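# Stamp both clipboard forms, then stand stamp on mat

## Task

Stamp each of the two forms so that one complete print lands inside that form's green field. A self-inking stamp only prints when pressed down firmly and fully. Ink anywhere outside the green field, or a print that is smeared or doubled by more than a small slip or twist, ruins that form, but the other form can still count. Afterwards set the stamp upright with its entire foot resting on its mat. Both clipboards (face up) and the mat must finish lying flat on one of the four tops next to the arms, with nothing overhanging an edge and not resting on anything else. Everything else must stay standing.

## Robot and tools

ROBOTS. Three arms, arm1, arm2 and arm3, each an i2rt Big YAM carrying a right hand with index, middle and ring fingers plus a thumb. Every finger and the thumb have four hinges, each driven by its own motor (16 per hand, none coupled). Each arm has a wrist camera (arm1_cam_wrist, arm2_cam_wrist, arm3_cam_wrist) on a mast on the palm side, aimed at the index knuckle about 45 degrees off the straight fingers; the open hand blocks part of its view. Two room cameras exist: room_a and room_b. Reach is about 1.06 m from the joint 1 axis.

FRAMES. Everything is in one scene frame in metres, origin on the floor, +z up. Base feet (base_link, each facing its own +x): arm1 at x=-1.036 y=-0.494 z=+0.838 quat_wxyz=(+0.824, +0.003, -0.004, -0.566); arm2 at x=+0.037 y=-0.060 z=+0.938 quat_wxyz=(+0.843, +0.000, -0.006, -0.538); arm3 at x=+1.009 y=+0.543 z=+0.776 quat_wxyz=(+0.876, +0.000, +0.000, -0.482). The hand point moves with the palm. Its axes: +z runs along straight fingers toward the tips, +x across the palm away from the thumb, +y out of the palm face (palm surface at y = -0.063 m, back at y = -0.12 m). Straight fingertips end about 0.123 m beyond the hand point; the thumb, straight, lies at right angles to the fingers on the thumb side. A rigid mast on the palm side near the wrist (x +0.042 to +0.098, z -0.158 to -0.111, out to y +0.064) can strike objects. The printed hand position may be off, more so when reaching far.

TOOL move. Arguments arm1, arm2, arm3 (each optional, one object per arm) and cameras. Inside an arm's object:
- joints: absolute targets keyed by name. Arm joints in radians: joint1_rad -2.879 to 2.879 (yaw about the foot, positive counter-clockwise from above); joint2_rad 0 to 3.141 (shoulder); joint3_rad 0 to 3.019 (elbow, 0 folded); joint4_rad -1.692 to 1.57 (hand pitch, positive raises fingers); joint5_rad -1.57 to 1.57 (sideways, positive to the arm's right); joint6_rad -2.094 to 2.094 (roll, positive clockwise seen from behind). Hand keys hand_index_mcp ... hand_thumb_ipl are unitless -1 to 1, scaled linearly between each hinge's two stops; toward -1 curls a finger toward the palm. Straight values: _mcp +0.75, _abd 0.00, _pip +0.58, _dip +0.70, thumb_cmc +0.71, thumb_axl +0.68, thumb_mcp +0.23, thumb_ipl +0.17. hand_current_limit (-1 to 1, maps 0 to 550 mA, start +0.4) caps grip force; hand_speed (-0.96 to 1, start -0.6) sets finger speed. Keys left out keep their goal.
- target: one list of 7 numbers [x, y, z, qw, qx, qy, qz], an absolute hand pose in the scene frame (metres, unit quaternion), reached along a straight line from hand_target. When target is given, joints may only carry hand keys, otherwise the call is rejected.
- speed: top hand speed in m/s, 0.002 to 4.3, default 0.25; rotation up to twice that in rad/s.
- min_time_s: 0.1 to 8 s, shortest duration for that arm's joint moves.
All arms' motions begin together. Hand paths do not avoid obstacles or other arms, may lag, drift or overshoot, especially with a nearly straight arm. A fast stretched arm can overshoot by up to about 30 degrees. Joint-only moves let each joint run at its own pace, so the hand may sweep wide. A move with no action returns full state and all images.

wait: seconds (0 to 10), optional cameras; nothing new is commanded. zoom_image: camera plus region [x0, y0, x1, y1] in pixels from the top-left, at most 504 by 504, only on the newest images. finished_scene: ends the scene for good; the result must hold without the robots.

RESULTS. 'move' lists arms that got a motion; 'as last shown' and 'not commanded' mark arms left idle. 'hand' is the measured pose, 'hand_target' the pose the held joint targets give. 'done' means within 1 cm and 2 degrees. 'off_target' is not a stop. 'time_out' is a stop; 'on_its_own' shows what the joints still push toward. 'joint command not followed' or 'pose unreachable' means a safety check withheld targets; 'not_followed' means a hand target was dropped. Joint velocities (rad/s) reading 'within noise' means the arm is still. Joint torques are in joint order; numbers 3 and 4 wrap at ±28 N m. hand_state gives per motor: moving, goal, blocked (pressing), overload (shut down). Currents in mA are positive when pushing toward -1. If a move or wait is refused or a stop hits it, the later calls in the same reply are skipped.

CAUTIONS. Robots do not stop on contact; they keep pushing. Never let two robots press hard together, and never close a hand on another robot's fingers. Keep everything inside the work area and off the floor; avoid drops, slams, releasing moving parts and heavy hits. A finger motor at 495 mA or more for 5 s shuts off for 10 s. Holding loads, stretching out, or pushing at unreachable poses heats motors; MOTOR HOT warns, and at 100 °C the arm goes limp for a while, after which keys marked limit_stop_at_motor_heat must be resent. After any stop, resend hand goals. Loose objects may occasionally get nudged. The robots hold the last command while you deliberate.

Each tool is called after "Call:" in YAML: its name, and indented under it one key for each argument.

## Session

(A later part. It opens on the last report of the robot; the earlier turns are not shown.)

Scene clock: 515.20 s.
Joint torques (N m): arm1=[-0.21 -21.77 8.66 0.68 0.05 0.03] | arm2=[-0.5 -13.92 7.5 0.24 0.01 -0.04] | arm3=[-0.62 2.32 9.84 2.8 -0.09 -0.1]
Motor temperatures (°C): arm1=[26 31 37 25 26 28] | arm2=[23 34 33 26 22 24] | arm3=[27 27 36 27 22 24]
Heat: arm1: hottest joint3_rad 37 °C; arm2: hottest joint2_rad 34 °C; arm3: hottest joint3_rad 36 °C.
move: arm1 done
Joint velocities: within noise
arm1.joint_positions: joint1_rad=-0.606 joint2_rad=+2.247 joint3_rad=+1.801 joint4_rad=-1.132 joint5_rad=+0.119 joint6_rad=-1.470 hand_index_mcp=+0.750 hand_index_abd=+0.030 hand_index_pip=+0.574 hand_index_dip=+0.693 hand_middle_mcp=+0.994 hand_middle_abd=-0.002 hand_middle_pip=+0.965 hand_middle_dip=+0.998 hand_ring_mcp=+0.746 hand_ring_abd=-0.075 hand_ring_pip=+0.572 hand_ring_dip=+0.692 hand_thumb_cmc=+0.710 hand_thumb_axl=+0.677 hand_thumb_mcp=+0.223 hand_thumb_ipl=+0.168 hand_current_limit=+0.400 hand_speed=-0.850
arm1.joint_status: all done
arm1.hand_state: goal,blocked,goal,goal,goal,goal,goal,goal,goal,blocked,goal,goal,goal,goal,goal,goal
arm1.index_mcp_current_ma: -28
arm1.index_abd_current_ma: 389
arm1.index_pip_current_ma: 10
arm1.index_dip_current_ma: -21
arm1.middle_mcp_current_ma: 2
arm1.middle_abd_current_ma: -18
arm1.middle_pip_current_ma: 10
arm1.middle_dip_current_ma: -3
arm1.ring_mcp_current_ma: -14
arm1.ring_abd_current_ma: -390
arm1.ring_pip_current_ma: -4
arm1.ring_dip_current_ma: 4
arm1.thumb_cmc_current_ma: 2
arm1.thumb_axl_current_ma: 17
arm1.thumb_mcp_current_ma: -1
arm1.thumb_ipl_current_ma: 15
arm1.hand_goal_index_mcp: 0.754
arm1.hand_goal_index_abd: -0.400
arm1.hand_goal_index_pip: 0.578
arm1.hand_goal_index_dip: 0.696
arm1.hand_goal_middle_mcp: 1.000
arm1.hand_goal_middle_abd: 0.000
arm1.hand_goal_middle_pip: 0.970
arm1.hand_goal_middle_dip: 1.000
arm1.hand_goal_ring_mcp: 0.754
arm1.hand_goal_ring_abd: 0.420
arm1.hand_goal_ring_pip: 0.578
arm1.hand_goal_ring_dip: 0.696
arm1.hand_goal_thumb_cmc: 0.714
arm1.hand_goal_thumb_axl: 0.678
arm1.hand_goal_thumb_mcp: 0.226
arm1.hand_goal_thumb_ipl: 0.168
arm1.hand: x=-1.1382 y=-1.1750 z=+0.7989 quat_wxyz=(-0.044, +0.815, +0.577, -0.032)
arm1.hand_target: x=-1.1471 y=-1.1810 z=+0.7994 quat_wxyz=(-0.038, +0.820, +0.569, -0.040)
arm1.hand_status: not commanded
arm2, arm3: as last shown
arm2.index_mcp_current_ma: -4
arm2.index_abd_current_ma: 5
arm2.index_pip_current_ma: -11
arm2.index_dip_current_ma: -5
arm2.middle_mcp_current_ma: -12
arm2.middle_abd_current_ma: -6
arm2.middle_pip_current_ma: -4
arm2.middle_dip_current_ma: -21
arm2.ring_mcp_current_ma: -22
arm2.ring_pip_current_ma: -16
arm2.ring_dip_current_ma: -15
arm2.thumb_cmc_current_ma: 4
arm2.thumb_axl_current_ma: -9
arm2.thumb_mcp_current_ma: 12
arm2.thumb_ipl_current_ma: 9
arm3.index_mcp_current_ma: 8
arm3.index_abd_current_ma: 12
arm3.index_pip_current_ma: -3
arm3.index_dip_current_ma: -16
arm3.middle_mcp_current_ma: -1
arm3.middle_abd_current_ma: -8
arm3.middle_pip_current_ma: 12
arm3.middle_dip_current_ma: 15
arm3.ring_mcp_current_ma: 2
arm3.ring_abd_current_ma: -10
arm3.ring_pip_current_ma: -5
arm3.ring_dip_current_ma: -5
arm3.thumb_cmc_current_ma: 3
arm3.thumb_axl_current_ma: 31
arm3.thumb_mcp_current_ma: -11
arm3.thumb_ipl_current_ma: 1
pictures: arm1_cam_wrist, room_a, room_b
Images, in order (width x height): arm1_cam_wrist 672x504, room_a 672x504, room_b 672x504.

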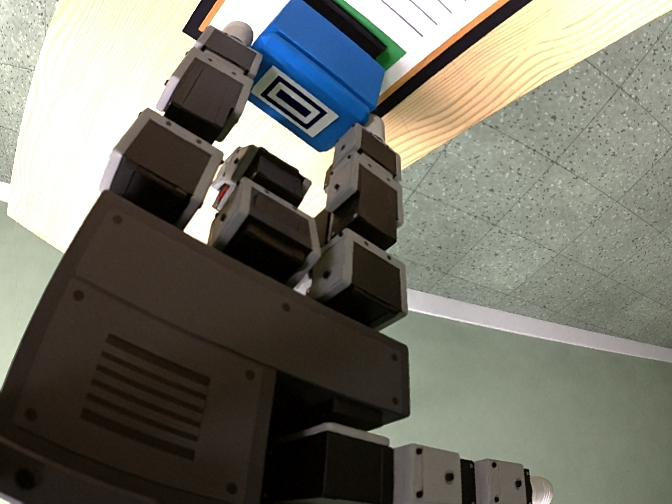

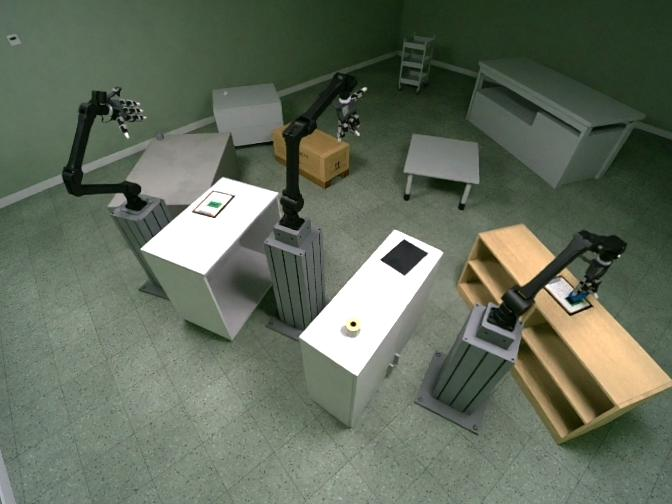

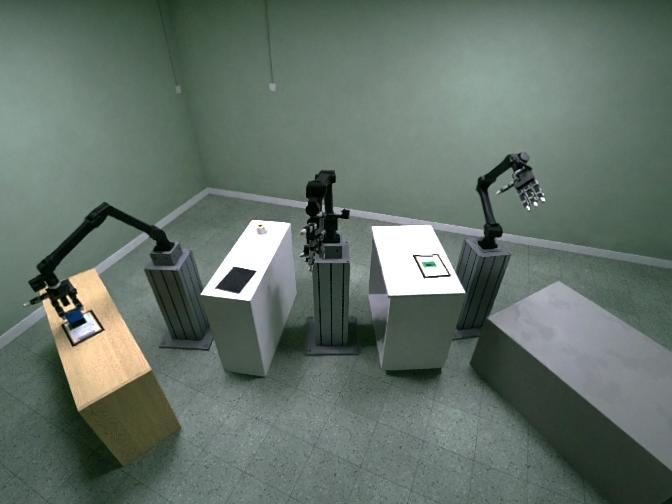

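Call:
move:
  arm1: {"joints":{"joint1_rad":-0.616,"joint2_rad":2.258,"joint3_rad":1.808,"joint4_rad":-1.106,"joint5_rad":0.119,"joint6_rad":-1.462},"min_time_s":1.0}
  cameras: ["arm1_cam_wrist","room_b","room_a"]

Call:
zoom_image:
  camera: "room_b"
  region: [50, 290, 110, 345]

Call:
zoom_image:
  camera: "arm1_cam_wrist"
  region: [200, 0, 440, 200]

Scene clock: 516.90 s.
Joint torques (N m): arm1=[0.44 -21.48 8.66 0.76 0.05 0.08] | arm2=[-0.5 -13.98 7.51 0.23 0.01 -0.04] | arm3=[-0.62 2.14 9.94 2.74 -0.1 -0.1]
Motor temperatures (°C): arm1=[26 31 37 25 26 28] | arm2=[23 34 33 26 22 24] | arm3=[27 27 36 27 22 24]
Heat: arm1: hottest joint3_rad 37 °C; arm2: hottest joint2_rad 34 °C; arm3: hottest joint3_rad 36 °C.
move: arm1 done
Joint velocities: within noise
arm1.joint_positions: joint1_rad=-0.606 joint2_rad=+2.249 joint3_rad=+1.801 joint4_rad=-1.129 joint5_rad=+0.119 joint6_rad=-1.470 hand_index_mcp=+0.750 hand_index_abd=+0.029 hand_index_pip=+0.574 hand_index_dip=+0.693 hand_middle_mcp=+0.994 hand_middle_abd=-0.002 hand_middle_pip=+0.965 hand_middle_dip=+0.998 hand_ring_mcp=+0.746 hand_ring_abd=-0.076 hand_ring_pip=+0.572 hand_ring_dip=+0.692 hand_thumb_cmc=+0.710 hand_thumb_axl=+0.677 hand_thumb_mcp=+0.223 hand_thumb_ipl=+0.168 hand_current_limit=+0.400 hand_speed=-0.850
arm1.joint_status: all done
arm1.hand_state: goal,blocked,goal,goal,goal,goal,goal,goal,goal,blocked,goal,goal,goal,goal,goal,goal
arm1.index_mcp_current_ma: -11
arm1.index_abd_current_ma: 385
arm1.index_pip_current_ma: 17
arm1.index_dip_current_ma: -2
arm1.middle_mcp_current_ma: -14
arm1.middle_abd_current_ma: -42
arm1.middle_pip_current_ma: -3
arm1.middle_dip_current_ma: -1
arm1.ring_mcp_current_ma: -5
arm1.ring_abd_current_ma: -394
arm1.ring_pip_current_ma: -14
arm1.ring_dip_current_ma: -12
arm1.thumb_cmc_current_ma: -10
arm1.thumb_axl_current_ma: 0
arm1.thumb_mcp_current_ma: -6
arm1.thumb_ipl_current_ma: -9
arm1.hand_goal_index_mcp: 0.754
arm1.hand_goal_index_abd: -0.400
arm1.hand_goal_index_pip: 0.578
arm1.hand_goal_index_dip: 0.696
arm1.hand_goal_middle_mcp: 1.000
arm1.hand_goal_middle_abd: 0.000
arm1.hand_goal_middle_pip: 0.970
arm1.hand_goal_middle_dip: 1.000
arm1.hand_goal_ring_mcp: 0.754
arm1.hand_goal_ring_abd: 0.420
arm1.hand_goal_ring_pip: 0.578
arm1.hand_goal_ring_dip: 0.696
arm1.hand_goal_thumb_cmc: 0.714
arm1.hand_goal_thumb_axl: 0.678
arm1.hand_goal_thumb_mcp: 0.226
arm1.hand_goal_thumb_ipl: 0.168
arm1.hand: x=-1.1383 y=-1.1754 z=+0.7978 quat_wxyz=(-0.044, +0.815, +0.577, -0.032)
arm1.hand_target: x=-1.1473 y=-1.1818 z=+0.7948 quat_wxyz=(-0.037, +0.820, +0.569, -0.040)
arm1.hand_status: not commanded
arm2, arm3: as last shown
arm2.index_mcp_current_ma: -9
arm2.index_abd_current_ma: -15
arm2.index_pip_current_ma: -5
arm2.index_dip_current_ma: -11
arm2.middle_mcp_current_ma: -6
arm2.middle_abd_current_ma: 4
arm2.middle_pip_current_ma: -1
arm2.middle_dip_current_ma: -24
arm2.ring_mcp_current_ma: -28
arm2.ring_abd_current_ma: 10
arm2.ring_pip_current_ma: 9
arm2.ring_dip_current_ma: -29
arm2.thumb_cmc_current_ma: 8
arm2.thumb_axl_current_ma: 33
arm2.thumb_mcp_current_ma: -1
arm2.thumb_ipl_current_ma: 5
arm3.index_mcp_current_ma: 5
arm3.index_abd_current_ma: 0
arm3.index_pip_current_ma: -7
arm3.index_dip_current_ma: -23
arm3.middle_mcp_current_ma: -5
arm3.middle_abd_current_ma: -15
arm3.middle_pip_current_ma: 4
arm3.middle_dip_current_ma: 4
arm3.ring_mcp_current_ma: 3
arm3.ring_abd_current_ma: 4
arm3.ring_pip_current_ma: 3
arm3.ring_dip_current_ma: 17
arm3.thumb_cmc_current_ma: -1
arm3.thumb_axl_current_ma: 0
arm3.thumb_mcp_current_ma: -10
arm3.thumb_ipl_current_ma: -8
pictures: arm1_cam_wrist, room_a, room_b
Images, in order (width x height): arm1_cam_wrist 672x504, room_a 672x504, room_b 672x504.

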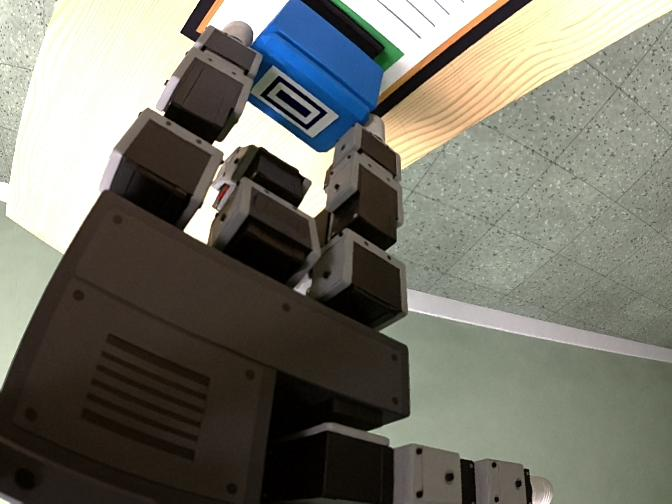

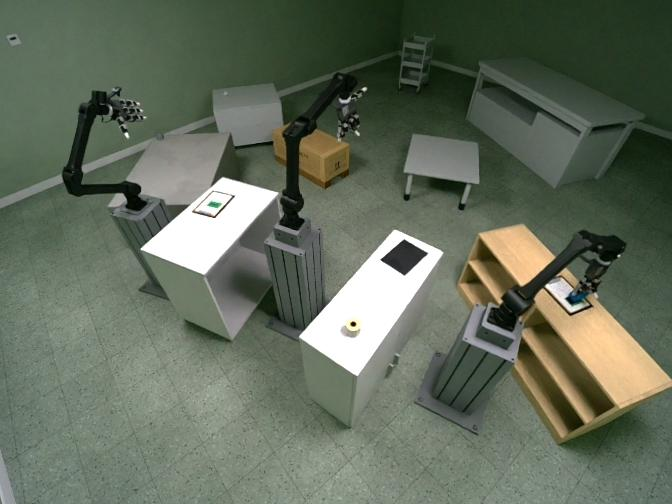

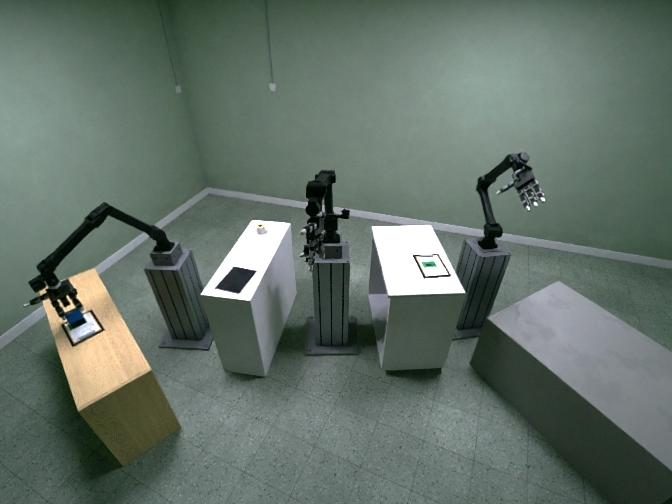

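Scaled by 8.400 from the camera's image (finer frame: 960x720).

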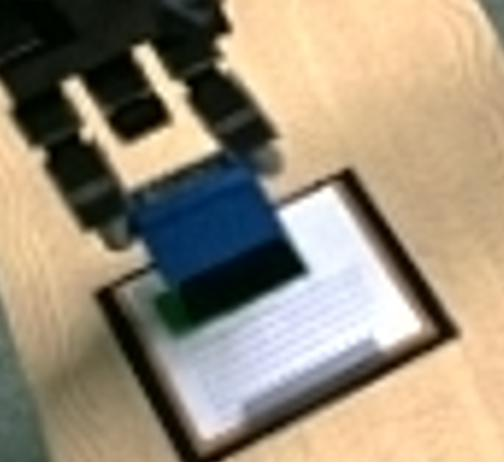

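Scaled by 2.100 from the camera's image (finer frame: 960x720).

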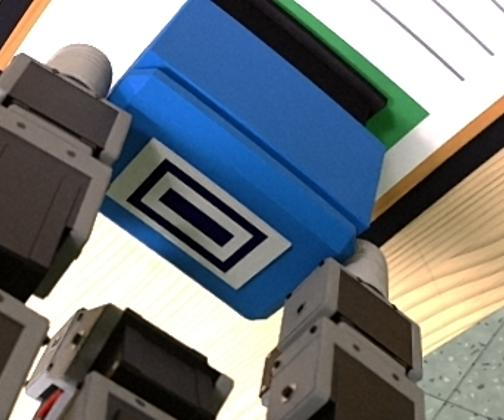

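Call:
move:
  arm1: {"joints":{"joint1_rad":-0.616,"joint2_rad":2.264,"joint3_rad":1.808,"joint4_rad":-1.096,"joint5_rad":0.119,"joint6_rad":-1.462},"min_time_s":1.0}
  cameras: ["arm1_cam_wrist","room_b"]

Call:
zoom_image:
  camera: "room_b"
  region: [50, 290, 110, 345]

Call:
zoom_image:
  camera: "arm1_cam_wrist"
  region: [200, 0, 440, 200]

Scene clock: 518.73 s.
Joint torques (N m): arm1=[-0.15 -20.89 8.66 1.17 0.13 0.03] | arm2=[-0.5 -13.92 7.5 0.23 0.01 -0.04] | arm3=[-0.67 2.96 9.98 2.7 -0.09 -0.08]
Motor temperatures (°C): arm1=[26 31 37 25 26 28] | arm2=[23 34 33 26 22 24] | arm3=[27 27 36 27 22 24]
Heat: arm1: hottest joint3_rad 37 °C; arm2: hottest joint2_rad 34 °C; arm3: hottest joint3_rad 36 °C.
move: arm1 done
Joint velocities: within noise
arm1.joint_positions: joint1_rad=-0.606 joint2_rad=+2.250 joint3_rad=+1.801 joint4_rad=-1.126 joint5_rad=+0.117 joint6_rad=-1.470 hand_index_mcp=+0.749 hand_index_abd=+0.028 hand_index_pip=+0.574 hand_index_dip=+0.693 hand_middle_mcp=+0.994 hand_middle_abd=-0.002 hand_middle_pip=+0.965 hand_middle_dip=+0.998 hand_ring_mcp=+0.745 hand_ring_abd=-0.077 hand_ring_pip=+0.572 hand_ring_dip=+0.692 hand_thumb_cmc=+0.710 hand_thumb_axl=+0.677 hand_thumb_mcp=+0.223 hand_thumb_ipl=+0.168 hand_current_limit=+0.400 hand_speed=-0.850
arm1.joint_status: all done
arm1.hand_state: goal,blocked,goal,goal,goal,goal,goal,goal,goal,blocked,goal,goal,goal,goal,goal,goal
arm1.index_mcp_current_ma: -25
arm1.index_abd_current_ma: 372
arm1.index_pip_current_ma: -3
arm1.index_dip_current_ma: -8
arm1.middle_mcp_current_ma: -8
arm1.middle_abd_current_ma: -15
arm1.middle_pip_current_ma: -7
arm1.middle_dip_current_ma: -7
arm1.ring_mcp_current_ma: -28
arm1.ring_abd_current_ma: -379
arm1.ring_pip_current_ma: -1
arm1.ring_dip_current_ma: -2
arm1.thumb_cmc_current_ma: -2
arm1.thumb_axl_current_ma: 8
arm1.thumb_mcp_current_ma: -3
arm1.thumb_ipl_current_ma: -1
arm1.hand_goal_index_mcp: 0.754
arm1.hand_goal_index_abd: -0.400
arm1.hand_goal_index_pip: 0.578
arm1.hand_goal_index_dip: 0.696
arm1.hand_goal_middle_mcp: 1.000
arm1.hand_goal_middle_abd: 0.000
arm1.hand_goal_middle_pip: 0.970
arm1.hand_goal_middle_dip: 1.000
arm1.hand_goal_ring_mcp: 0.754
arm1.hand_goal_ring_abd: 0.420
arm1.hand_goal_ring_pip: 0.578
arm1.hand_goal_ring_dip: 0.696
arm1.hand_goal_thumb_cmc: 0.714
arm1.hand_goal_thumb_axl: 0.678
arm1.hand_goal_thumb_mcp: 0.226
arm1.hand_goal_thumb_ipl: 0.168
arm1.hand: x=-1.1381 y=-1.1760 z=+0.7972 quat_wxyz=(-0.043, +0.815, +0.577, -0.032)
arm1.hand_target: x=-1.1477 y=-1.1833 z=+0.7913 quat_wxyz=(-0.036, +0.821, +0.569, -0.042)
arm1.hand_status: not commanded
arm2, arm3: as last shown
arm2.index_mcp_current_ma: 17
arm2.index_abd_current_ma: -10
arm2.index_pip_current_ma: -25
arm2.index_dip_current_ma: -7
arm2.middle_mcp_current_ma: -8
arm2.middle_abd_current_ma: -2
arm2.middle_pip_current_ma: -2
arm2.middle_dip_current_ma: -10
arm2.ring_mcp_current_ma: -16
arm2.ring_abd_current_ma: -2
arm2.ring_pip_current_ma: -18
arm2.ring_dip_current_ma: -9
arm2.thumb_cmc_current_ma: 17
arm2.thumb_axl_current_ma: 8
arm2.thumb_mcp_current_ma: 5
arm2.thumb_ipl_current_ma: -1
arm3.index_mcp_current_ma: 8
arm3.index_abd_current_ma: -7
arm3.index_pip_current_ma: -10
arm3.index_dip_current_ma: -6
arm3.middle_mcp_current_ma: 3
arm3.middle_abd_current_ma: -6
arm3.middle_pip_current_ma: 5
arm3.middle_dip_current_ma: 5
arm3.ring_mcp_current_ma: 4
arm3.ring_abd_current_ma: -19
arm3.ring_pip_current_ma: -18
arm3.ring_dip_current_ma: 1
arm3.thumb_cmc_current_ma: 16
arm3.thumb_axl_current_ma: 3
arm3.thumb_mcp_current_ma: 1
arm3.thumb_ipl_current_ma: -18
Images, in order (width x height): arm1_cam_wrist 672x504, room_b 672x504.

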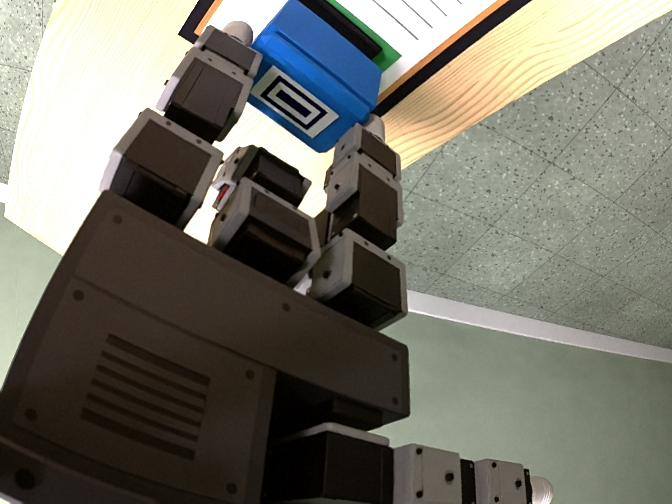

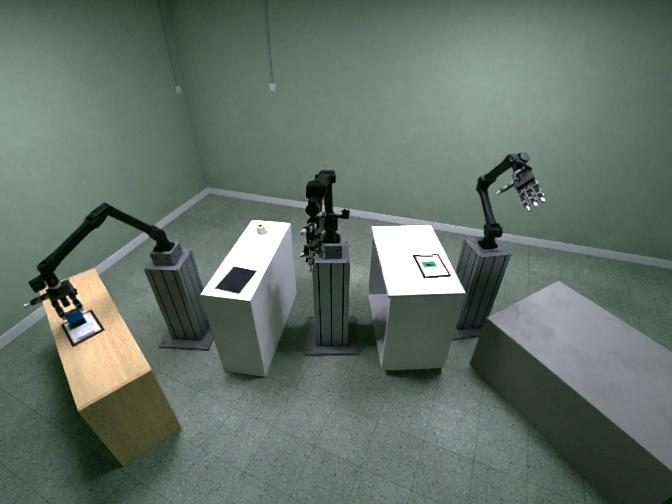

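Scaled by 8.400 from the camera's image (finer frame: 960x720).

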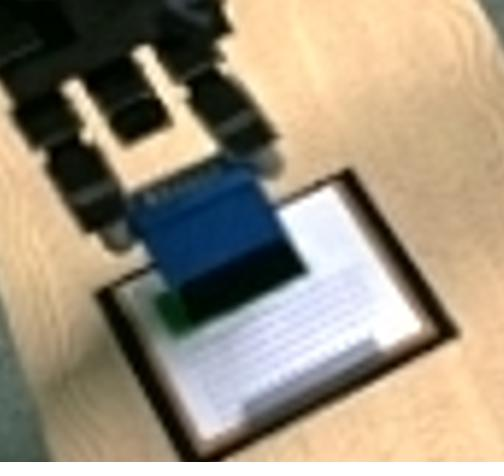

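Scaled by 2.100 from the camera's image (finer frame: 960x720).

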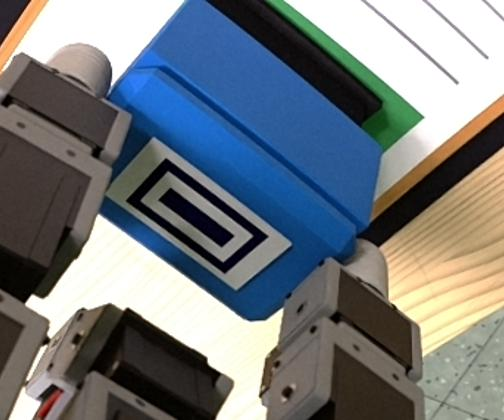

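Call:
zoom_image:
  camera: "arm1_cam_wrist"
  region: [290, 0, 410, 90]

Call:
zoom_image:
  camera: "room_b"
  region: [60, 305, 100, 341]

Scaled by 4.200 from the camera's image (finer frame: 960x720).

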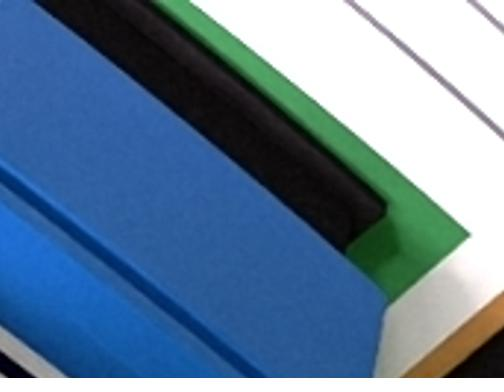

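Scaled by 12.600 from the camera's image (finer frame: 960x720).

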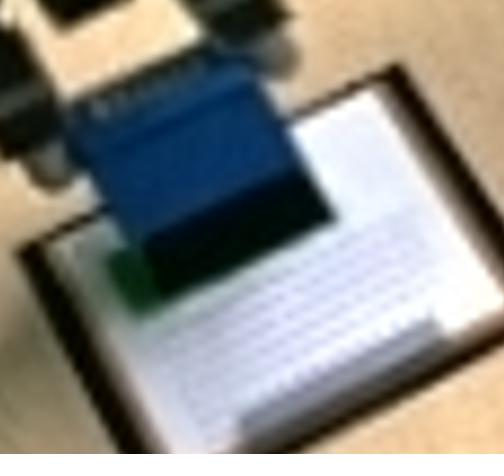

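Call:
move:
  cameras: ["room_a"]

Call:
zoom_image:
  camera: "room_a"
  region: [560, 290, 590, 312]

Scene clock: 523.83 s.
Joint torques (N m): arm1=[-0.15 -20.95 8.66 1.17 0.13 0.03] | arm2=[-0.44 -13.98 7.5 0.23 0.01 -0.04] | arm3=[-0.21 2.2 9.87 2.67 -0.09 -0.1]
Motor temperatures (°C): arm1=[26 31 37 25 26 28] | arm2=[23 34 33 26 22 24] | arm3=[27 27 36 27 22 24]
Heat: arm1: hottest joint3_rad 37 °C; arm2: hottest joint2_rad 34 °C; arm3: hottest joint3_rad 36 °C.
Joint velocities: within noise
arm1.joint_positions: joint1_rad=-0.606 joint2_rad=+2.250 joint3_rad=+1.801 joint4_rad=-1.126 joint5_rad=+0.117 joint6_rad=-1.470 hand_index_mcp=+0.749 hand_index_abd=+0.028 hand_index_pip=+0.574 hand_index_dip=+0.693 hand_middle_mcp=+0.994 hand_middle_abd=-0.002 hand_middle_pip=+0.965 hand_middle_dip=+0.998 hand_ring_mcp=+0.745 hand_ring_abd=-0.077 hand_ring_pip=+0.572 hand_ring_dip=+0.692 hand_thumb_cmc=+0.710 hand_thumb_axl=+0.677 hand_thumb_mcp=+0.223 hand_thumb_ipl=+0.168 hand_current_limit=+0.400 hand_speed=-0.850
arm1.joint_status: all done
arm1.hand_state: goal,blocked,goal,goal,goal,goal,goal,goal,goal,blocked,goal,goal,goal,goal,goal,goal
arm1.index_mcp_current_ma: 3
arm1.index_abd_current_ma: 379
arm1.index_pip_current_ma: 16
arm1.index_dip_current_ma: 2
arm1.middle_mcp_current_ma: -4
arm1.middle_abd_current_ma: -7
arm1.middle_pip_current_ma: 3
arm1.middle_dip_current_ma: -10
arm1.ring_mcp_current_ma: -15
arm1.ring_abd_current_ma: -383
arm1.ring_pip_current_ma: 19
arm1.ring_dip_current_ma: 6
arm1.thumb_cmc_current_ma: -12
arm1.thumb_axl_current_ma: -16
arm1.thumb_mcp_current_ma: -8
arm1.thumb_ipl_current_ma: -14
arm1.hand_goal_index_mcp: 0.754
arm1.hand_goal_index_abd: -0.400
arm1.hand_goal_index_pip: 0.578
arm1.hand_goal_index_dip: 0.696
arm1.hand_goal_middle_mcp: 1.000
arm1.hand_goal_middle_abd: 0.000
arm1.hand_goal_middle_pip: 0.970
arm1.hand_goal_middle_dip: 1.000
arm1.hand_goal_ring_mcp: 0.754
arm1.hand_goal_ring_abd: 0.420
arm1.hand_goal_ring_pip: 0.578
arm1.hand_goal_ring_dip: 0.696
arm1.hand_goal_thumb_cmc: 0.714
arm1.hand_goal_thumb_axl: 0.678
arm1.hand_goal_thumb_mcp: 0.226
arm1.hand_goal_thumb_ipl: 0.168
arm1.hand: x=-1.1381 y=-1.1760 z=+0.7972 quat_wxyz=(-0.043, +0.815, +0.577, -0.032) (m; scene frame)
arm1.hand_target: x=-1.1477 y=-1.1833 z=+0.7913 quat_wxyz=(-0.036, +0.821, +0.569, -0.042) (m; scene frame)
arm1.hand_status: not commanded
arm2.joint_positions: joint1_rad=-0.095 joint2_rad=+1.708 joint3_rad=+2.007 joint4_rad=-1.591 joint5_rad=+0.007 joint6_rad=-1.299 hand_index_mcp=+0.745 hand_index_abd=+0.321 hand_index_pip=+0.573 hand_index_dip=+0.690 hand_middle_mcp=+0.988 hand_middle_abd=-0.009 hand_middle_pip=+0.961 hand_middle_dip=+0.996 hand_ring_mcp=+0.744 hand_ring_abd=-0.402 hand_ring_pip=+0.574 hand_ring_dip=+0.691 hand_thumb_cmc=+0.721 hand_thumb_axl=+0.677 hand_thumb_mcp=+0.219 hand_thumb_ipl=+0.168 hand_current_limit=+0.400 hand_speed=-0.800
arm2.joint_status: not commanded
arm2.hand_state: goal,goal,goal,goal,goal,goal,goal,goal,goal,goal,goal,goal,goal,goal,goal,goal
arm2.index_mcp_current_ma: 6
arm2.index_abd_current_ma: -16
arm2.index_pip_current_ma: -3
arm2.index_dip_current_ma: 0
arm2.middle_mcp_current_ma: -1
arm2.middle_abd_current_ma: 1
arm2.middle_pip_current_ma: -15
arm2.middle_dip_current_ma: -4
arm2.ring_mcp_current_ma: -8
arm2.ring_abd_current_ma: -18
arm2.ring_pip_current_ma: -9
arm2.ring_dip_current_ma: -5
arm2.thumb_cmc_current_ma: 0
arm2.thumb_axl_current_ma: 21
arm2.thumb_mcp_current_ma: 6
arm2.thumb_ipl_current_ma: -6
arm2.hand_goal_index_mcp: 0.754
arm2.hand_goal_index_abd: 0.340
arm2.hand_goal_index_pip: 0.578
arm2.hand_goal_index_dip: 0.696
arm2.hand_goal_middle_mcp: 1.000
arm2.hand_goal_middle_abd: 0.000
arm2.hand_goal_middle_pip: 0.970
arm2.hand_goal_middle_dip: 1.000
arm2.hand_goal_ring_mcp: 0.754
arm2.hand_goal_ring_abd: -0.420
arm2.hand_goal_ring_pip: 0.578
arm2.hand_goal_ring_dip: 0.696
arm2.hand_goal_thumb_cmc: 0.714
arm2.hand_goal_thumb_axl: 0.678
arm2.hand_goal_thumb_mcp: 0.226
arm2.hand_goal_thumb_ipl: 0.168
arm2.hand: x=+0.3087 y=-0.6153 z=+1.3267 quat_wxyz=(+0.128, +0.676, +0.722, -0.066) (m; scene frame)
arm2.hand_target: x=+0.3041 y=-0.6123 z=+1.3268 quat_wxyz=(+0.124, +0.679, +0.720, -0.065) (m; scene frame)
arm2.hand_status: not commanded
arm3.joint_positions: joint1_rad=-0.091 joint2_rad=+0.578 joint3_rad=+1.342 joint4_rad=-1.238 joint5_rad=-0.091 joint6_rad=+0.998 hand_index_mcp=+0.757 hand_index_abd=+0.000 hand_index_pip=+0.577 hand_index_dip=+0.696 hand_middle_mcp=+0.757 hand_middle_abd=+0.001 hand_middle_pip=+0.577 hand_middle_dip=+0.696 hand_ring_mcp=+0.757 hand_ring_abd=+0.001 hand_ring_pip=+0.577 hand_ring_dip=+0.696 hand_thumb_cmc=+0.717 hand_thumb_axl=+0.677 hand_thumb_mcp=+0.226 hand_thumb_ipl=+0.168 hand_current_limit=+0.400 hand_speed=-0.600
arm3.joint_status: not commanded
arm3.hand_state: goal,goal,goal,goal,goal,goal,goal,goal,goal,goal,goal,goal,goal,goal,goal,goal
arm3.index_mcp_current_ma: 11
arm3.index_abd_current_ma: 19
arm3.index_pip_current_ma: 6
arm3.index_dip_current_ma: -11
arm3.middle_mcp_current_ma: 1
arm3.middle_abd_current_ma: -2
arm3.middle_pip_current_ma: 0
arm3.middle_dip_current_ma: 12
arm3.ring_mcp_current_ma: 4
arm3.ring_abd_current_ma: -10
arm3.ring_pip_current_ma: -8
arm3.ring_dip_current_ma: 12
arm3.thumb_cmc_current_ma: 6
arm3.thumb_axl_current_ma: 20
arm3.thumb_mcp_current_ma: -2
arm3.thumb_ipl_current_ma: -12
arm3.hand_goal_index_mcp: 0.754
arm3.hand_goal_index_abd: 0.000
arm3.hand_goal_index_pip: 0.576
arm3.hand_goal_index_dip: 0.696
arm3.hand_goal_middle_mcp: 0.754
arm3.hand_goal_middle_abd: 0.000
arm3.hand_goal_middle_pip: 0.576
arm3.hand_goal_middle_dip: 0.696
arm3.hand_goal_ring_mcp: 0.754
arm3.hand_goal_ring_abd: 0.000
arm3.hand_goal_ring_pip: 0.576
arm3.hand_goal_ring_dip: 0.696
arm3.hand_goal_thumb_cmc: 0.714
arm3.hand_goal_thumb_axl: 0.678
arm3.hand_goal_thumb_mcp: 0.226
arm3.hand_goal_thumb_ipl: 0.168
arm3.hand: x=+1.0652 y=+0.2841 z=+1.3427 quat_wxyz=(+0.359, +0.830, -0.197, +0.379) (m; scene frame)
arm3.hand_target: x=+1.0637 y=+0.2869 z=+1.3560 quat_wxyz=(+0.369, +0.822, -0.195, +0.387) (m; scene frame)
arm3.hand_status: not commanded
pictures: room_a
Images, in order (width x height): room_a 672x504.

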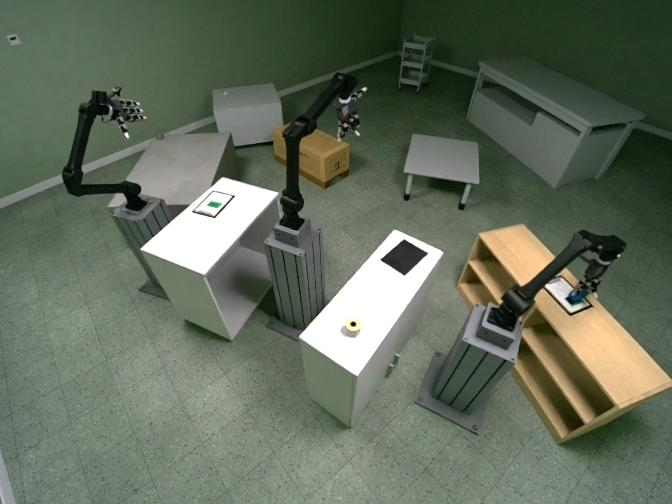

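Scaled by 16.800 from the camera's image (finer frame: 960x720).

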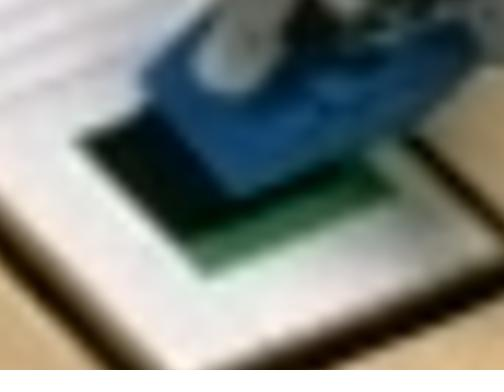

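Call:
move:
  arm1: {"joints":{"joint1_rad":-0.616,"joint2_rad":2.228,"joint3_rad":1.812,"joint4_rad":-1.146,"joint5_rad":0.119,"joint6_rad":-1.462},"min_time_s":1.0}
  cameras: ["arm1_cam_wrist","room_b"]

Call:
zoom_image:
  camera: "room_b"
  region: [60, 305, 100, 341]

Call:
zoom_image:
  camera: "arm1_cam_wrist"
  region: [290, 0, 410, 90]

Scene clock: 529.87 s.
Joint torques (N m): arm1=[-0.21 -23.94 9.01 -0.57 0.13 0.02] | arm2=[-0.5 -13.92 7.51 0.23 0.01 -0.04] | arm3=[-0.5 2.78 9.87 2.78 -0.1 -0.08]
Motor temperatures (°C): arm1=[26 31 37 25 26 28] | arm2=[23 34 33 26 22 24] | arm3=[27 27 36 27 22 24]
Heat: arm1: hottest joint3_rad 37 °C; arm2: hottest joint2_rad 34 °C; arm3: hottest joint3_rad 36 °C.
move: arm1 done
Joint velocities: within noise
arm1.joint_positions: joint1_rad=-0.606 joint2_rad=+2.250 joint3_rad=+1.801 joint4_rad=-1.132 joint5_rad=+0.117 joint6_rad=-1.470 hand_index_mcp=+0.749 hand_index_abd=+0.030 hand_index_pip=+0.574 hand_index_dip=+0.693 hand_middle_mcp=+0.994 hand_middle_abd=-0.002 hand_middle_pip=+0.965 hand_middle_dip=+0.998 hand_ring_mcp=+0.746 hand_ring_abd=-0.075 hand_ring_pip=+0.573 hand_ring_dip=+0.692 hand_thumb_cmc=+0.710 hand_thumb_axl=+0.677 hand_thumb_mcp=+0.223 hand_thumb_ipl=+0.168 hand_current_limit=+0.400 hand_speed=-0.850
arm1.joint_status: all done
arm1.hand_state: goal,blocked,goal,goal,goal,goal,goal,goal,goal,blocked,goal,goal,goal,goal,goal,goal
arm1.index_mcp_current_ma: -11
arm1.index_abd_current_ma: 390
arm1.index_pip_current_ma: 18
arm1.index_dip_current_ma: -5
arm1.middle_mcp_current_ma: -15
arm1.middle_abd_current_ma: -18
arm1.middle_pip_current_ma: 12
arm1.middle_dip_current_ma: -3
arm1.ring_mcp_current_ma: -12
arm1.ring_abd_current_ma: -388
arm1.ring_pip_current_ma: 0
arm1.ring_dip_current_ma: -18
arm1.thumb_cmc_current_ma: -10
arm1.thumb_axl_current_ma: 23
arm1.thumb_mcp_current_ma: 2
arm1.thumb_ipl_current_ma: -8
arm1.hand_goal_index_mcp: 0.754
arm1.hand_goal_index_abd: -0.400
arm1.hand_goal_index_pip: 0.578
arm1.hand_goal_index_dip: 0.696
arm1.hand_goal_middle_mcp: 1.000
arm1.hand_goal_middle_abd: 0.000
arm1.hand_goal_middle_pip: 0.970
arm1.hand_goal_middle_dip: 1.000
arm1.hand_goal_ring_mcp: 0.754
arm1.hand_goal_ring_abd: 0.420
arm1.hand_goal_ring_pip: 0.578
arm1.hand_goal_ring_dip: 0.696
arm1.hand_goal_thumb_cmc: 0.714
arm1.hand_goal_thumb_axl: 0.678
arm1.hand_goal_thumb_mcp: 0.226
arm1.hand_goal_thumb_ipl: 0.168
arm1.hand: x=-1.1377 y=-1.1745 z=+0.7973 quat_wxyz=(-0.045, +0.815, +0.577, -0.030)
arm1.hand_target: x=-1.1466 y=-1.1783 z=+0.8153 quat_wxyz=(-0.039, +0.820, +0.569, -0.038)
arm1.hand_status: not commanded
arm2, arm3: as last shown
arm2.index_mcp_current_ma: -9
arm2.index_abd_current_ma: -14
arm2.index_pip_current_ma: -9
arm2.index_dip_current_ma: -19
arm2.middle_mcp_current_ma: -14
arm2.middle_abd_current_ma: 3
arm2.middle_pip_current_ma: 9
arm2.middle_dip_current_ma: 2
arm2.ring_mcp_current_ma: -5
arm2.ring_abd_current_ma: -12
arm2.ring_pip_current_ma: -16
arm2.ring_dip_current_ma: 5
arm2.thumb_cmc_current_ma: 11
arm2.thumb_axl_current_ma: -10
arm2.thumb_mcp_current_ma: 3
arm2.thumb_ipl_current_ma: 12
arm3.index_mcp_current_ma: 14
arm3.index_abd_current_ma: 20
arm3.index_pip_current_ma: -11
arm3.index_dip_current_ma: -8
arm3.middle_mcp_current_ma: 4
arm3.middle_abd_current_ma: -8
arm3.middle_pip_current_ma: 7
arm3.middle_dip_current_ma: 13
arm3.ring_mcp_current_ma: -4
arm3.ring_abd_current_ma: -13
arm3.ring_pip_current_ma: 8
arm3.ring_dip_current_ma: 0
arm3.thumb_cmc_current_ma: 11
arm3.thumb_axl_current_ma: 14
arm3.thumb_mcp_current_ma: -8
arm3.thumb_ipl_current_ma: -10
Images, in order (width x height): arm1_cam_wrist 672x504, room_b 672x504.

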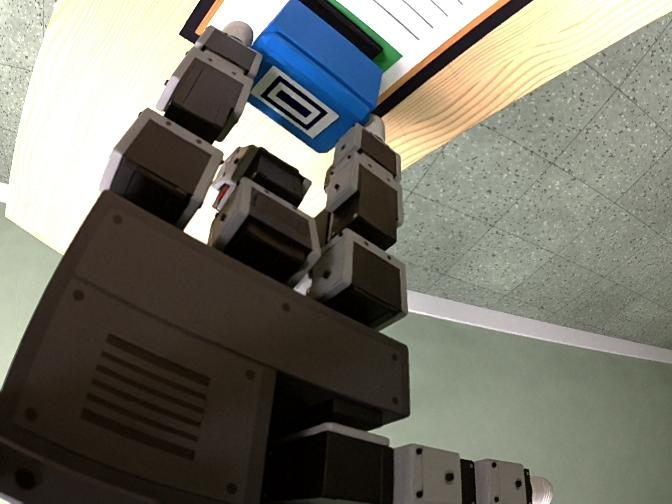

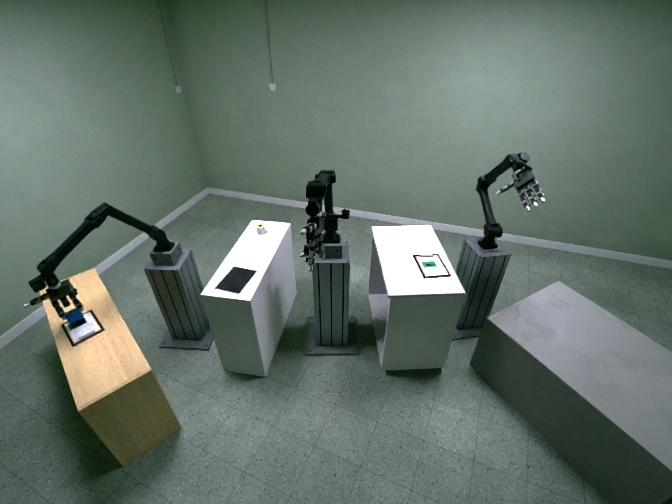

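Scaled by 12.600 from the camera's image (finer frame: 960x720).

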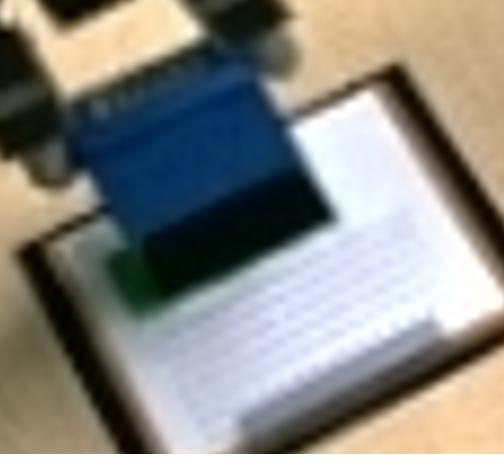

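Scaled by 4.200 from the camera's image (finer frame: 960x720).

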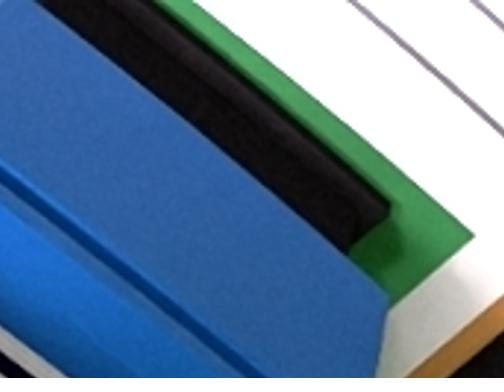

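Call:
move:
  arm1: {"joints":{"joint1_rad":-0.616,"joint2_rad":2.205,"joint3_rad":1.818,"joint4_rad":-1.170,"joint5_rad":0.119,"joint6_rad":-1.462},"min_time_s":1.2}
  cameras: ["arm1_cam_wrist","room_b"]

Call:
zoom_image:
  camera: "room_b"
  region: [60, 305, 100, 341]

Call:
zoom_image:
  camera: "arm1_cam_wrist"
  region: [290, 0, 410, 90]

Scene clock: 531.90 s.
Joint torques (N m): arm1=[-0.09 -24.59 9.5 -0.42 0.12 0.02] | arm2=[-0.5 -13.98 7.51 0.23 0.01 -0.04] | arm3=[-0.26 2.32 9.94 2.8 -0.08 -0.07]
Motor temperatures (°C): arm1=[26 31 37 25 26 28] | arm2=[23 34 33 26 22 24] | arm3=[27 27 36 27 22 24]
Heat: arm1: hottest joint3_rad 37 °C; arm2: hottest joint2_rad 34 °C; arm3: hottest joint3_rad 36 °C.
move: arm1 done
Joint velocities: within noise
arm1.joint_positions: joint1_rad=-0.607 joint2_rad=+2.240 joint3_rad=+1.801 joint4_rad=-1.161 joint5_rad=+0.117 joint6_rad=-1.470 hand_index_mcp=+0.749 hand_index_abd=+0.029 hand_index_pip=+0.574 hand_index_dip=+0.693 hand_middle_mcp=+0.994 hand_middle_abd=-0.003 hand_middle_pip=+0.965 hand_middle_dip=+0.998 hand_ring_mcp=+0.748 hand_ring_abd=-0.076 hand_ring_pip=+0.574 hand_ring_dip=+0.693 hand_thumb_cmc=+0.710 hand_thumb_axl=+0.677 hand_thumb_mcp=+0.223 hand_thumb_ipl=+0.168 hand_current_limit=+0.400 hand_speed=-0.850
arm1.joint_status: all done
arm1.hand_state: goal,blocked,goal,goal,goal,goal,goal,goal,goal,blocked,goal,goal,goal,goal,goal,goal
arm1.index_mcp_current_ma: -13
arm1.index_abd_current_ma: 383
arm1.index_pip_current_ma: -9
arm1.index_dip_current_ma: -18
arm1.middle_mcp_current_ma: -19
arm1.middle_abd_current_ma: -14
arm1.middle_pip_current_ma: -3
arm1.middle_dip_current_ma: 8
arm1.ring_mcp_current_ma: -14
arm1.ring_abd_current_ma: -390
arm1.ring_pip_current_ma: -7
arm1.ring_dip_current_ma: 3
arm1.thumb_cmc_current_ma: -21
arm1.thumb_axl_current_ma: 3
arm1.thumb_mcp_current_ma: -8
arm1.thumb_ipl_current_ma: -24
arm1.hand_goal_index_mcp: 0.754
arm1.hand_goal_index_abd: -0.400
arm1.hand_goal_index_pip: 0.578
arm1.hand_goal_index_dip: 0.696
arm1.hand_goal_middle_mcp: 1.000
arm1.hand_goal_middle_abd: 0.000
arm1.hand_goal_middle_pip: 0.970
arm1.hand_goal_middle_dip: 1.000
arm1.hand_goal_ring_mcp: 0.754
arm1.hand_goal_ring_abd: 0.420
arm1.hand_goal_ring_pip: 0.578
arm1.hand_goal_ring_dip: 0.696
arm1.hand_goal_thumb_cmc: 0.714
arm1.hand_goal_thumb_axl: 0.678
arm1.hand_goal_thumb_mcp: 0.226
arm1.hand_goal_thumb_ipl: 0.168
arm1.hand: x=-1.1372 y=-1.1689 z=+0.8033 quat_wxyz=(-0.051, +0.815, +0.577, -0.023)
arm1.hand_target: x=-1.1466 y=-1.1779 z=+0.8320 quat_wxyz=(-0.038, +0.820, +0.569, -0.040)
arm1.hand_status: not commanded
arm2, arm3: as last shown
arm2.index_mcp_current_ma: -7
arm2.index_abd_current_ma: -25
arm2.index_pip_current_ma: -12
arm2.index_dip_current_ma: 3
arm2.middle_mcp_current_ma: 5
arm2.middle_abd_current_ma: 6
arm2.middle_pip_current_ma: -5
arm2.middle_dip_current_ma: -3
arm2.ring_mcp_current_ma: -10
arm2.ring_abd_current_ma: -21
arm2.ring_pip_current_ma: -13
arm2.ring_dip_current_ma: 8
arm2.thumb_cmc_current_ma: 10
arm2.thumb_axl_current_ma: 4
arm2.thumb_mcp_current_ma: 12
arm2.thumb_ipl_current_ma: 20
arm3.index_mcp_current_ma: 12
arm3.index_abd_current_ma: 0
arm3.index_pip_current_ma: 0
arm3.index_dip_current_ma: -17
arm3.middle_mcp_current_ma: 0
arm3.middle_abd_current_ma: -14
arm3.middle_pip_current_ma: 2
arm3.middle_dip_current_ma: 3
arm3.ring_mcp_current_ma: -8
arm3.ring_abd_current_ma: -3
arm3.ring_pip_current_ma: -4
arm3.ring_dip_current_ma: 6
arm3.thumb_cmc_current_ma: 12
arm3.thumb_axl_current_ma: 12
arm3.thumb_mcp_current_ma: -14
arm3.thumb_ipl_current_ma: 5
Images, in order (width x height): arm1_cam_wrist 672x504, room_b 672x504.

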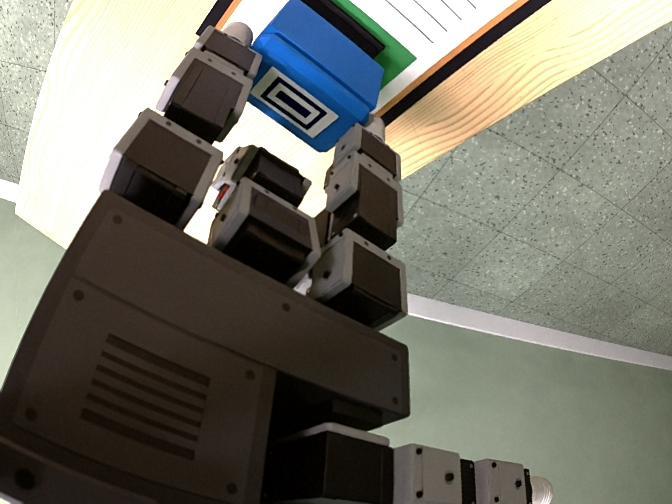

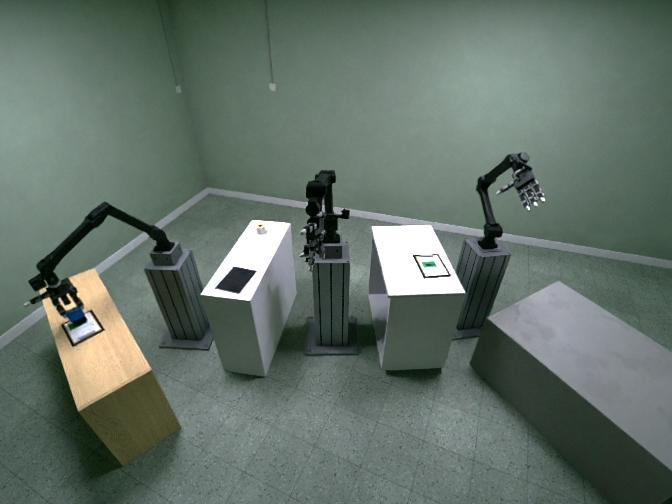

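Scaled by 12.600 from the camera's image (finer frame: 960x720).

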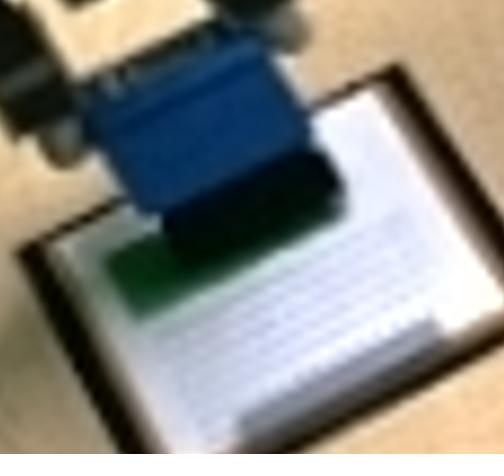

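Scaled by 4.200 from the camera's image (finer frame: 960x720).

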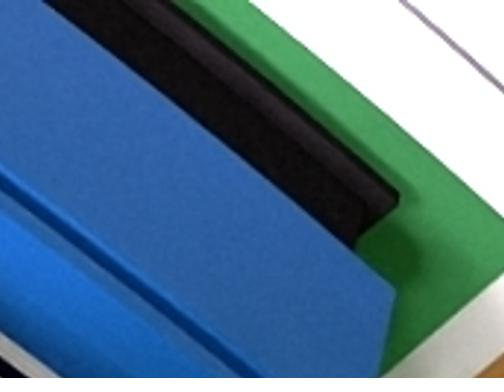

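Call:
move:
  arm1: {"joints":{"joint1_rad":-0.621,"joint2_rad":2.225,"joint3_rad":1.879,"joint4_rad":-1.188,"joint5_rad":0.119,"joint6_rad":-1.503},"min_time_s":1.5}
  cameras: ["arm1_cam_wrist","room_b"]

Call:
zoom_image:
  camera: "room_b"
  region: [60, 305, 100, 341]

Call:
zoom_image:
  camera: "arm1_cam_wrist"
  region: [290, 0, 430, 105]

Scene clock: 535.13 s.
Joint torques (N m): arm1=[-0.21 -23.3 12.34 -0.39 0.12 -0.1] | arm2=[-0.5 -13.92 7.49 0.24 0.01 -0.04] | arm3=[-0.03 2.43 9.92 2.74 -0.07 -0.12]
Motor temperatures (°C): arm1=[26 32 37 25 26 28] | arm2=[23 34 33 26 22 24] | arm3=[27 27 36 27 22 24]
Heat: arm1: hottest joint3_rad 37 °C; arm2: hottest joint2_rad 34 °C; arm3: hottest joint3_rad 36 °C.
move: arm1 done
Joint velocities: within noise
arm1.joint_positions: joint1_rad=-0.611 joint2_rad=+2.240 joint3_rad=+1.830 joint4_rad=-1.180 joint5_rad=+0.117 joint6_rad=-1.494 hand_index_mcp=+0.749 hand_index_abd=+0.029 hand_index_pip=+0.574 hand_index_dip=+0.693 hand_middle_mcp=+0.994 hand_middle_abd=-0.003 hand_middle_pip=+0.965 hand_middle_dip=+0.998 hand_ring_mcp=+0.748 hand_ring_abd=-0.076 hand_ring_pip=+0.574 hand_ring_dip=+0.693 hand_thumb_cmc=+0.710 hand_thumb_axl=+0.677 hand_thumb_mcp=+0.223 hand_thumb_ipl=+0.168 hand_current_limit=+0.400 hand_speed=-0.850
arm1.joint_status: all done
arm1.hand_state: goal,blocked,goal,goal,goal,goal,goal,goal,goal,blocked,goal,goal,goal,goal,goal,goal
arm1.index_mcp_current_ma: -24
arm1.index_abd_current_ma: 389
arm1.index_pip_current_ma: 0
arm1.index_dip_current_ma: 1
arm1.middle_mcp_current_ma: -10
arm1.middle_abd_current_ma: -11
arm1.middle_pip_current_ma: 6
arm1.middle_dip_current_ma: 14
arm1.ring_mcp_current_ma: -7
arm1.ring_abd_current_ma: -390
arm1.ring_pip_current_ma: 7
arm1.ring_dip_current_ma: 3
arm1.thumb_cmc_current_ma: -23
arm1.thumb_axl_current_ma: 5
arm1.thumb_mcp_current_ma: -6
arm1.thumb_ipl_current_ma: -20
arm1.hand_goal_index_mcp: 0.754
arm1.hand_goal_index_abd: -0.400
arm1.hand_goal_index_pip: 0.578
arm1.hand_goal_index_dip: 0.696
arm1.hand_goal_middle_mcp: 1.000
arm1.hand_goal_middle_abd: 0.000
arm1.hand_goal_middle_pip: 0.970
arm1.hand_goal_middle_dip: 1.000
arm1.hand_goal_ring_mcp: 0.754
arm1.hand_goal_ring_abd: 0.420
arm1.hand_goal_ring_pip: 0.578
arm1.hand_goal_ring_dip: 0.696
arm1.hand_goal_thumb_cmc: 0.714
arm1.hand_goal_thumb_axl: 0.678
arm1.hand_goal_thumb_mcp: 0.226
arm1.hand_goal_thumb_ipl: 0.168
arm1.hand: x=-1.1404 y=-1.1738 z=+0.8136 quat_wxyz=(-0.048, +0.809, +0.585, -0.026)
arm1.hand_target: x=-1.1526 y=-1.1905 z=+0.8416 quat_wxyz=(-0.031, +0.811, +0.583, -0.047)
arm1.hand_status: not commanded
arm2, arm3: as last shown
arm2.index_mcp_current_ma: -12
arm2.index_abd_current_ma: -16
arm2.index_pip_current_ma: 0
arm2.index_dip_current_ma: -9
arm2.middle_mcp_current_ma: -8
arm2.middle_abd_current_ma: -1
arm2.middle_pip_current_ma: 5
arm2.middle_dip_current_ma: -9
arm2.ring_mcp_current_ma: 8
arm2.ring_abd_current_ma: -16
arm2.ring_pip_current_ma: -5
arm2.ring_dip_current_ma: -25
arm2.thumb_cmc_current_ma: 6
arm2.thumb_axl_current_ma: -7
arm2.thumb_mcp_current_ma: 19
arm2.thumb_ipl_current_ma: 3
arm3.index_mcp_current_ma: 0
arm3.index_abd_current_ma: 6
arm3.index_pip_current_ma: -4
arm3.index_dip_current_ma: -7
arm3.middle_mcp_current_ma: 11
arm3.middle_abd_current_ma: 0
arm3.middle_pip_current_ma: -10
arm3.middle_dip_current_ma: 16
arm3.ring_mcp_current_ma: -4
arm3.ring_abd_current_ma: -16
arm3.ring_pip_current_ma: -22
arm3.ring_dip_current_ma: 7
arm3.thumb_cmc_current_ma: 10
arm3.thumb_axl_current_ma: 16
arm3.thumb_mcp_current_ma: -10
arm3.thumb_ipl_current_ma: 1
Images, in order (width x height): arm1_cam_wrist 672x504, room_b 672x504.

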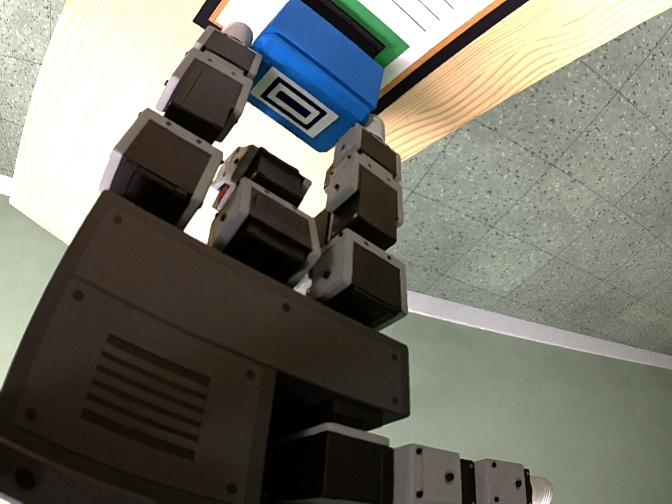

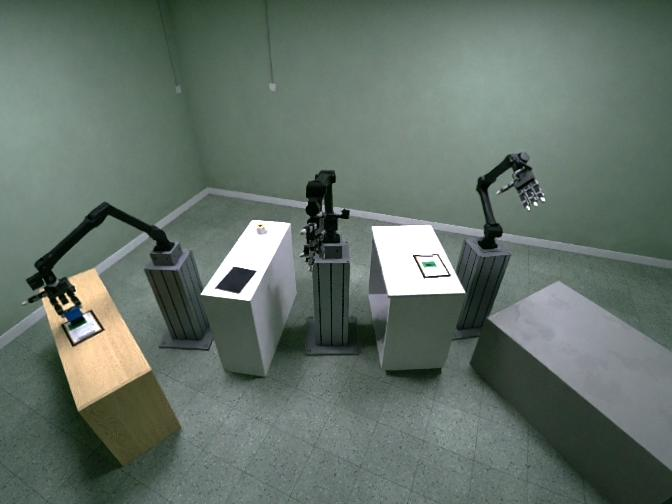

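Scaled by 12.600 from the camera's image (finer frame: 960x720).

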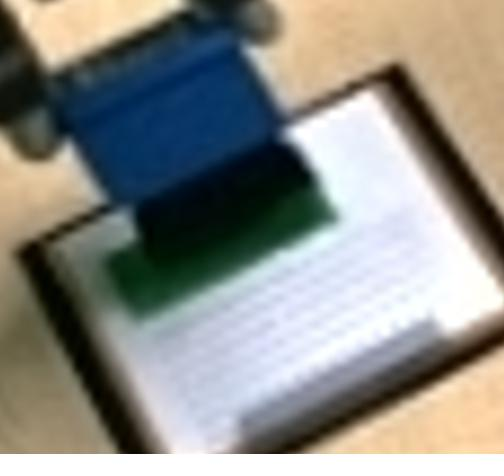

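Scaled by 3.600 from the camera's image (finer frame: 960x720).

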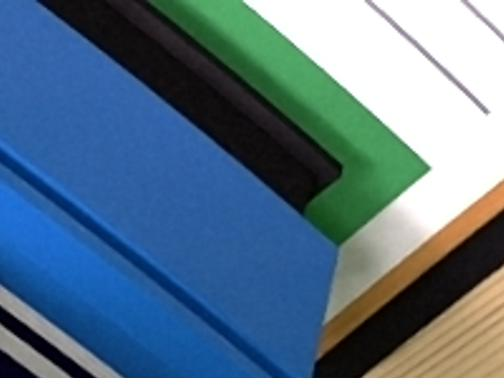

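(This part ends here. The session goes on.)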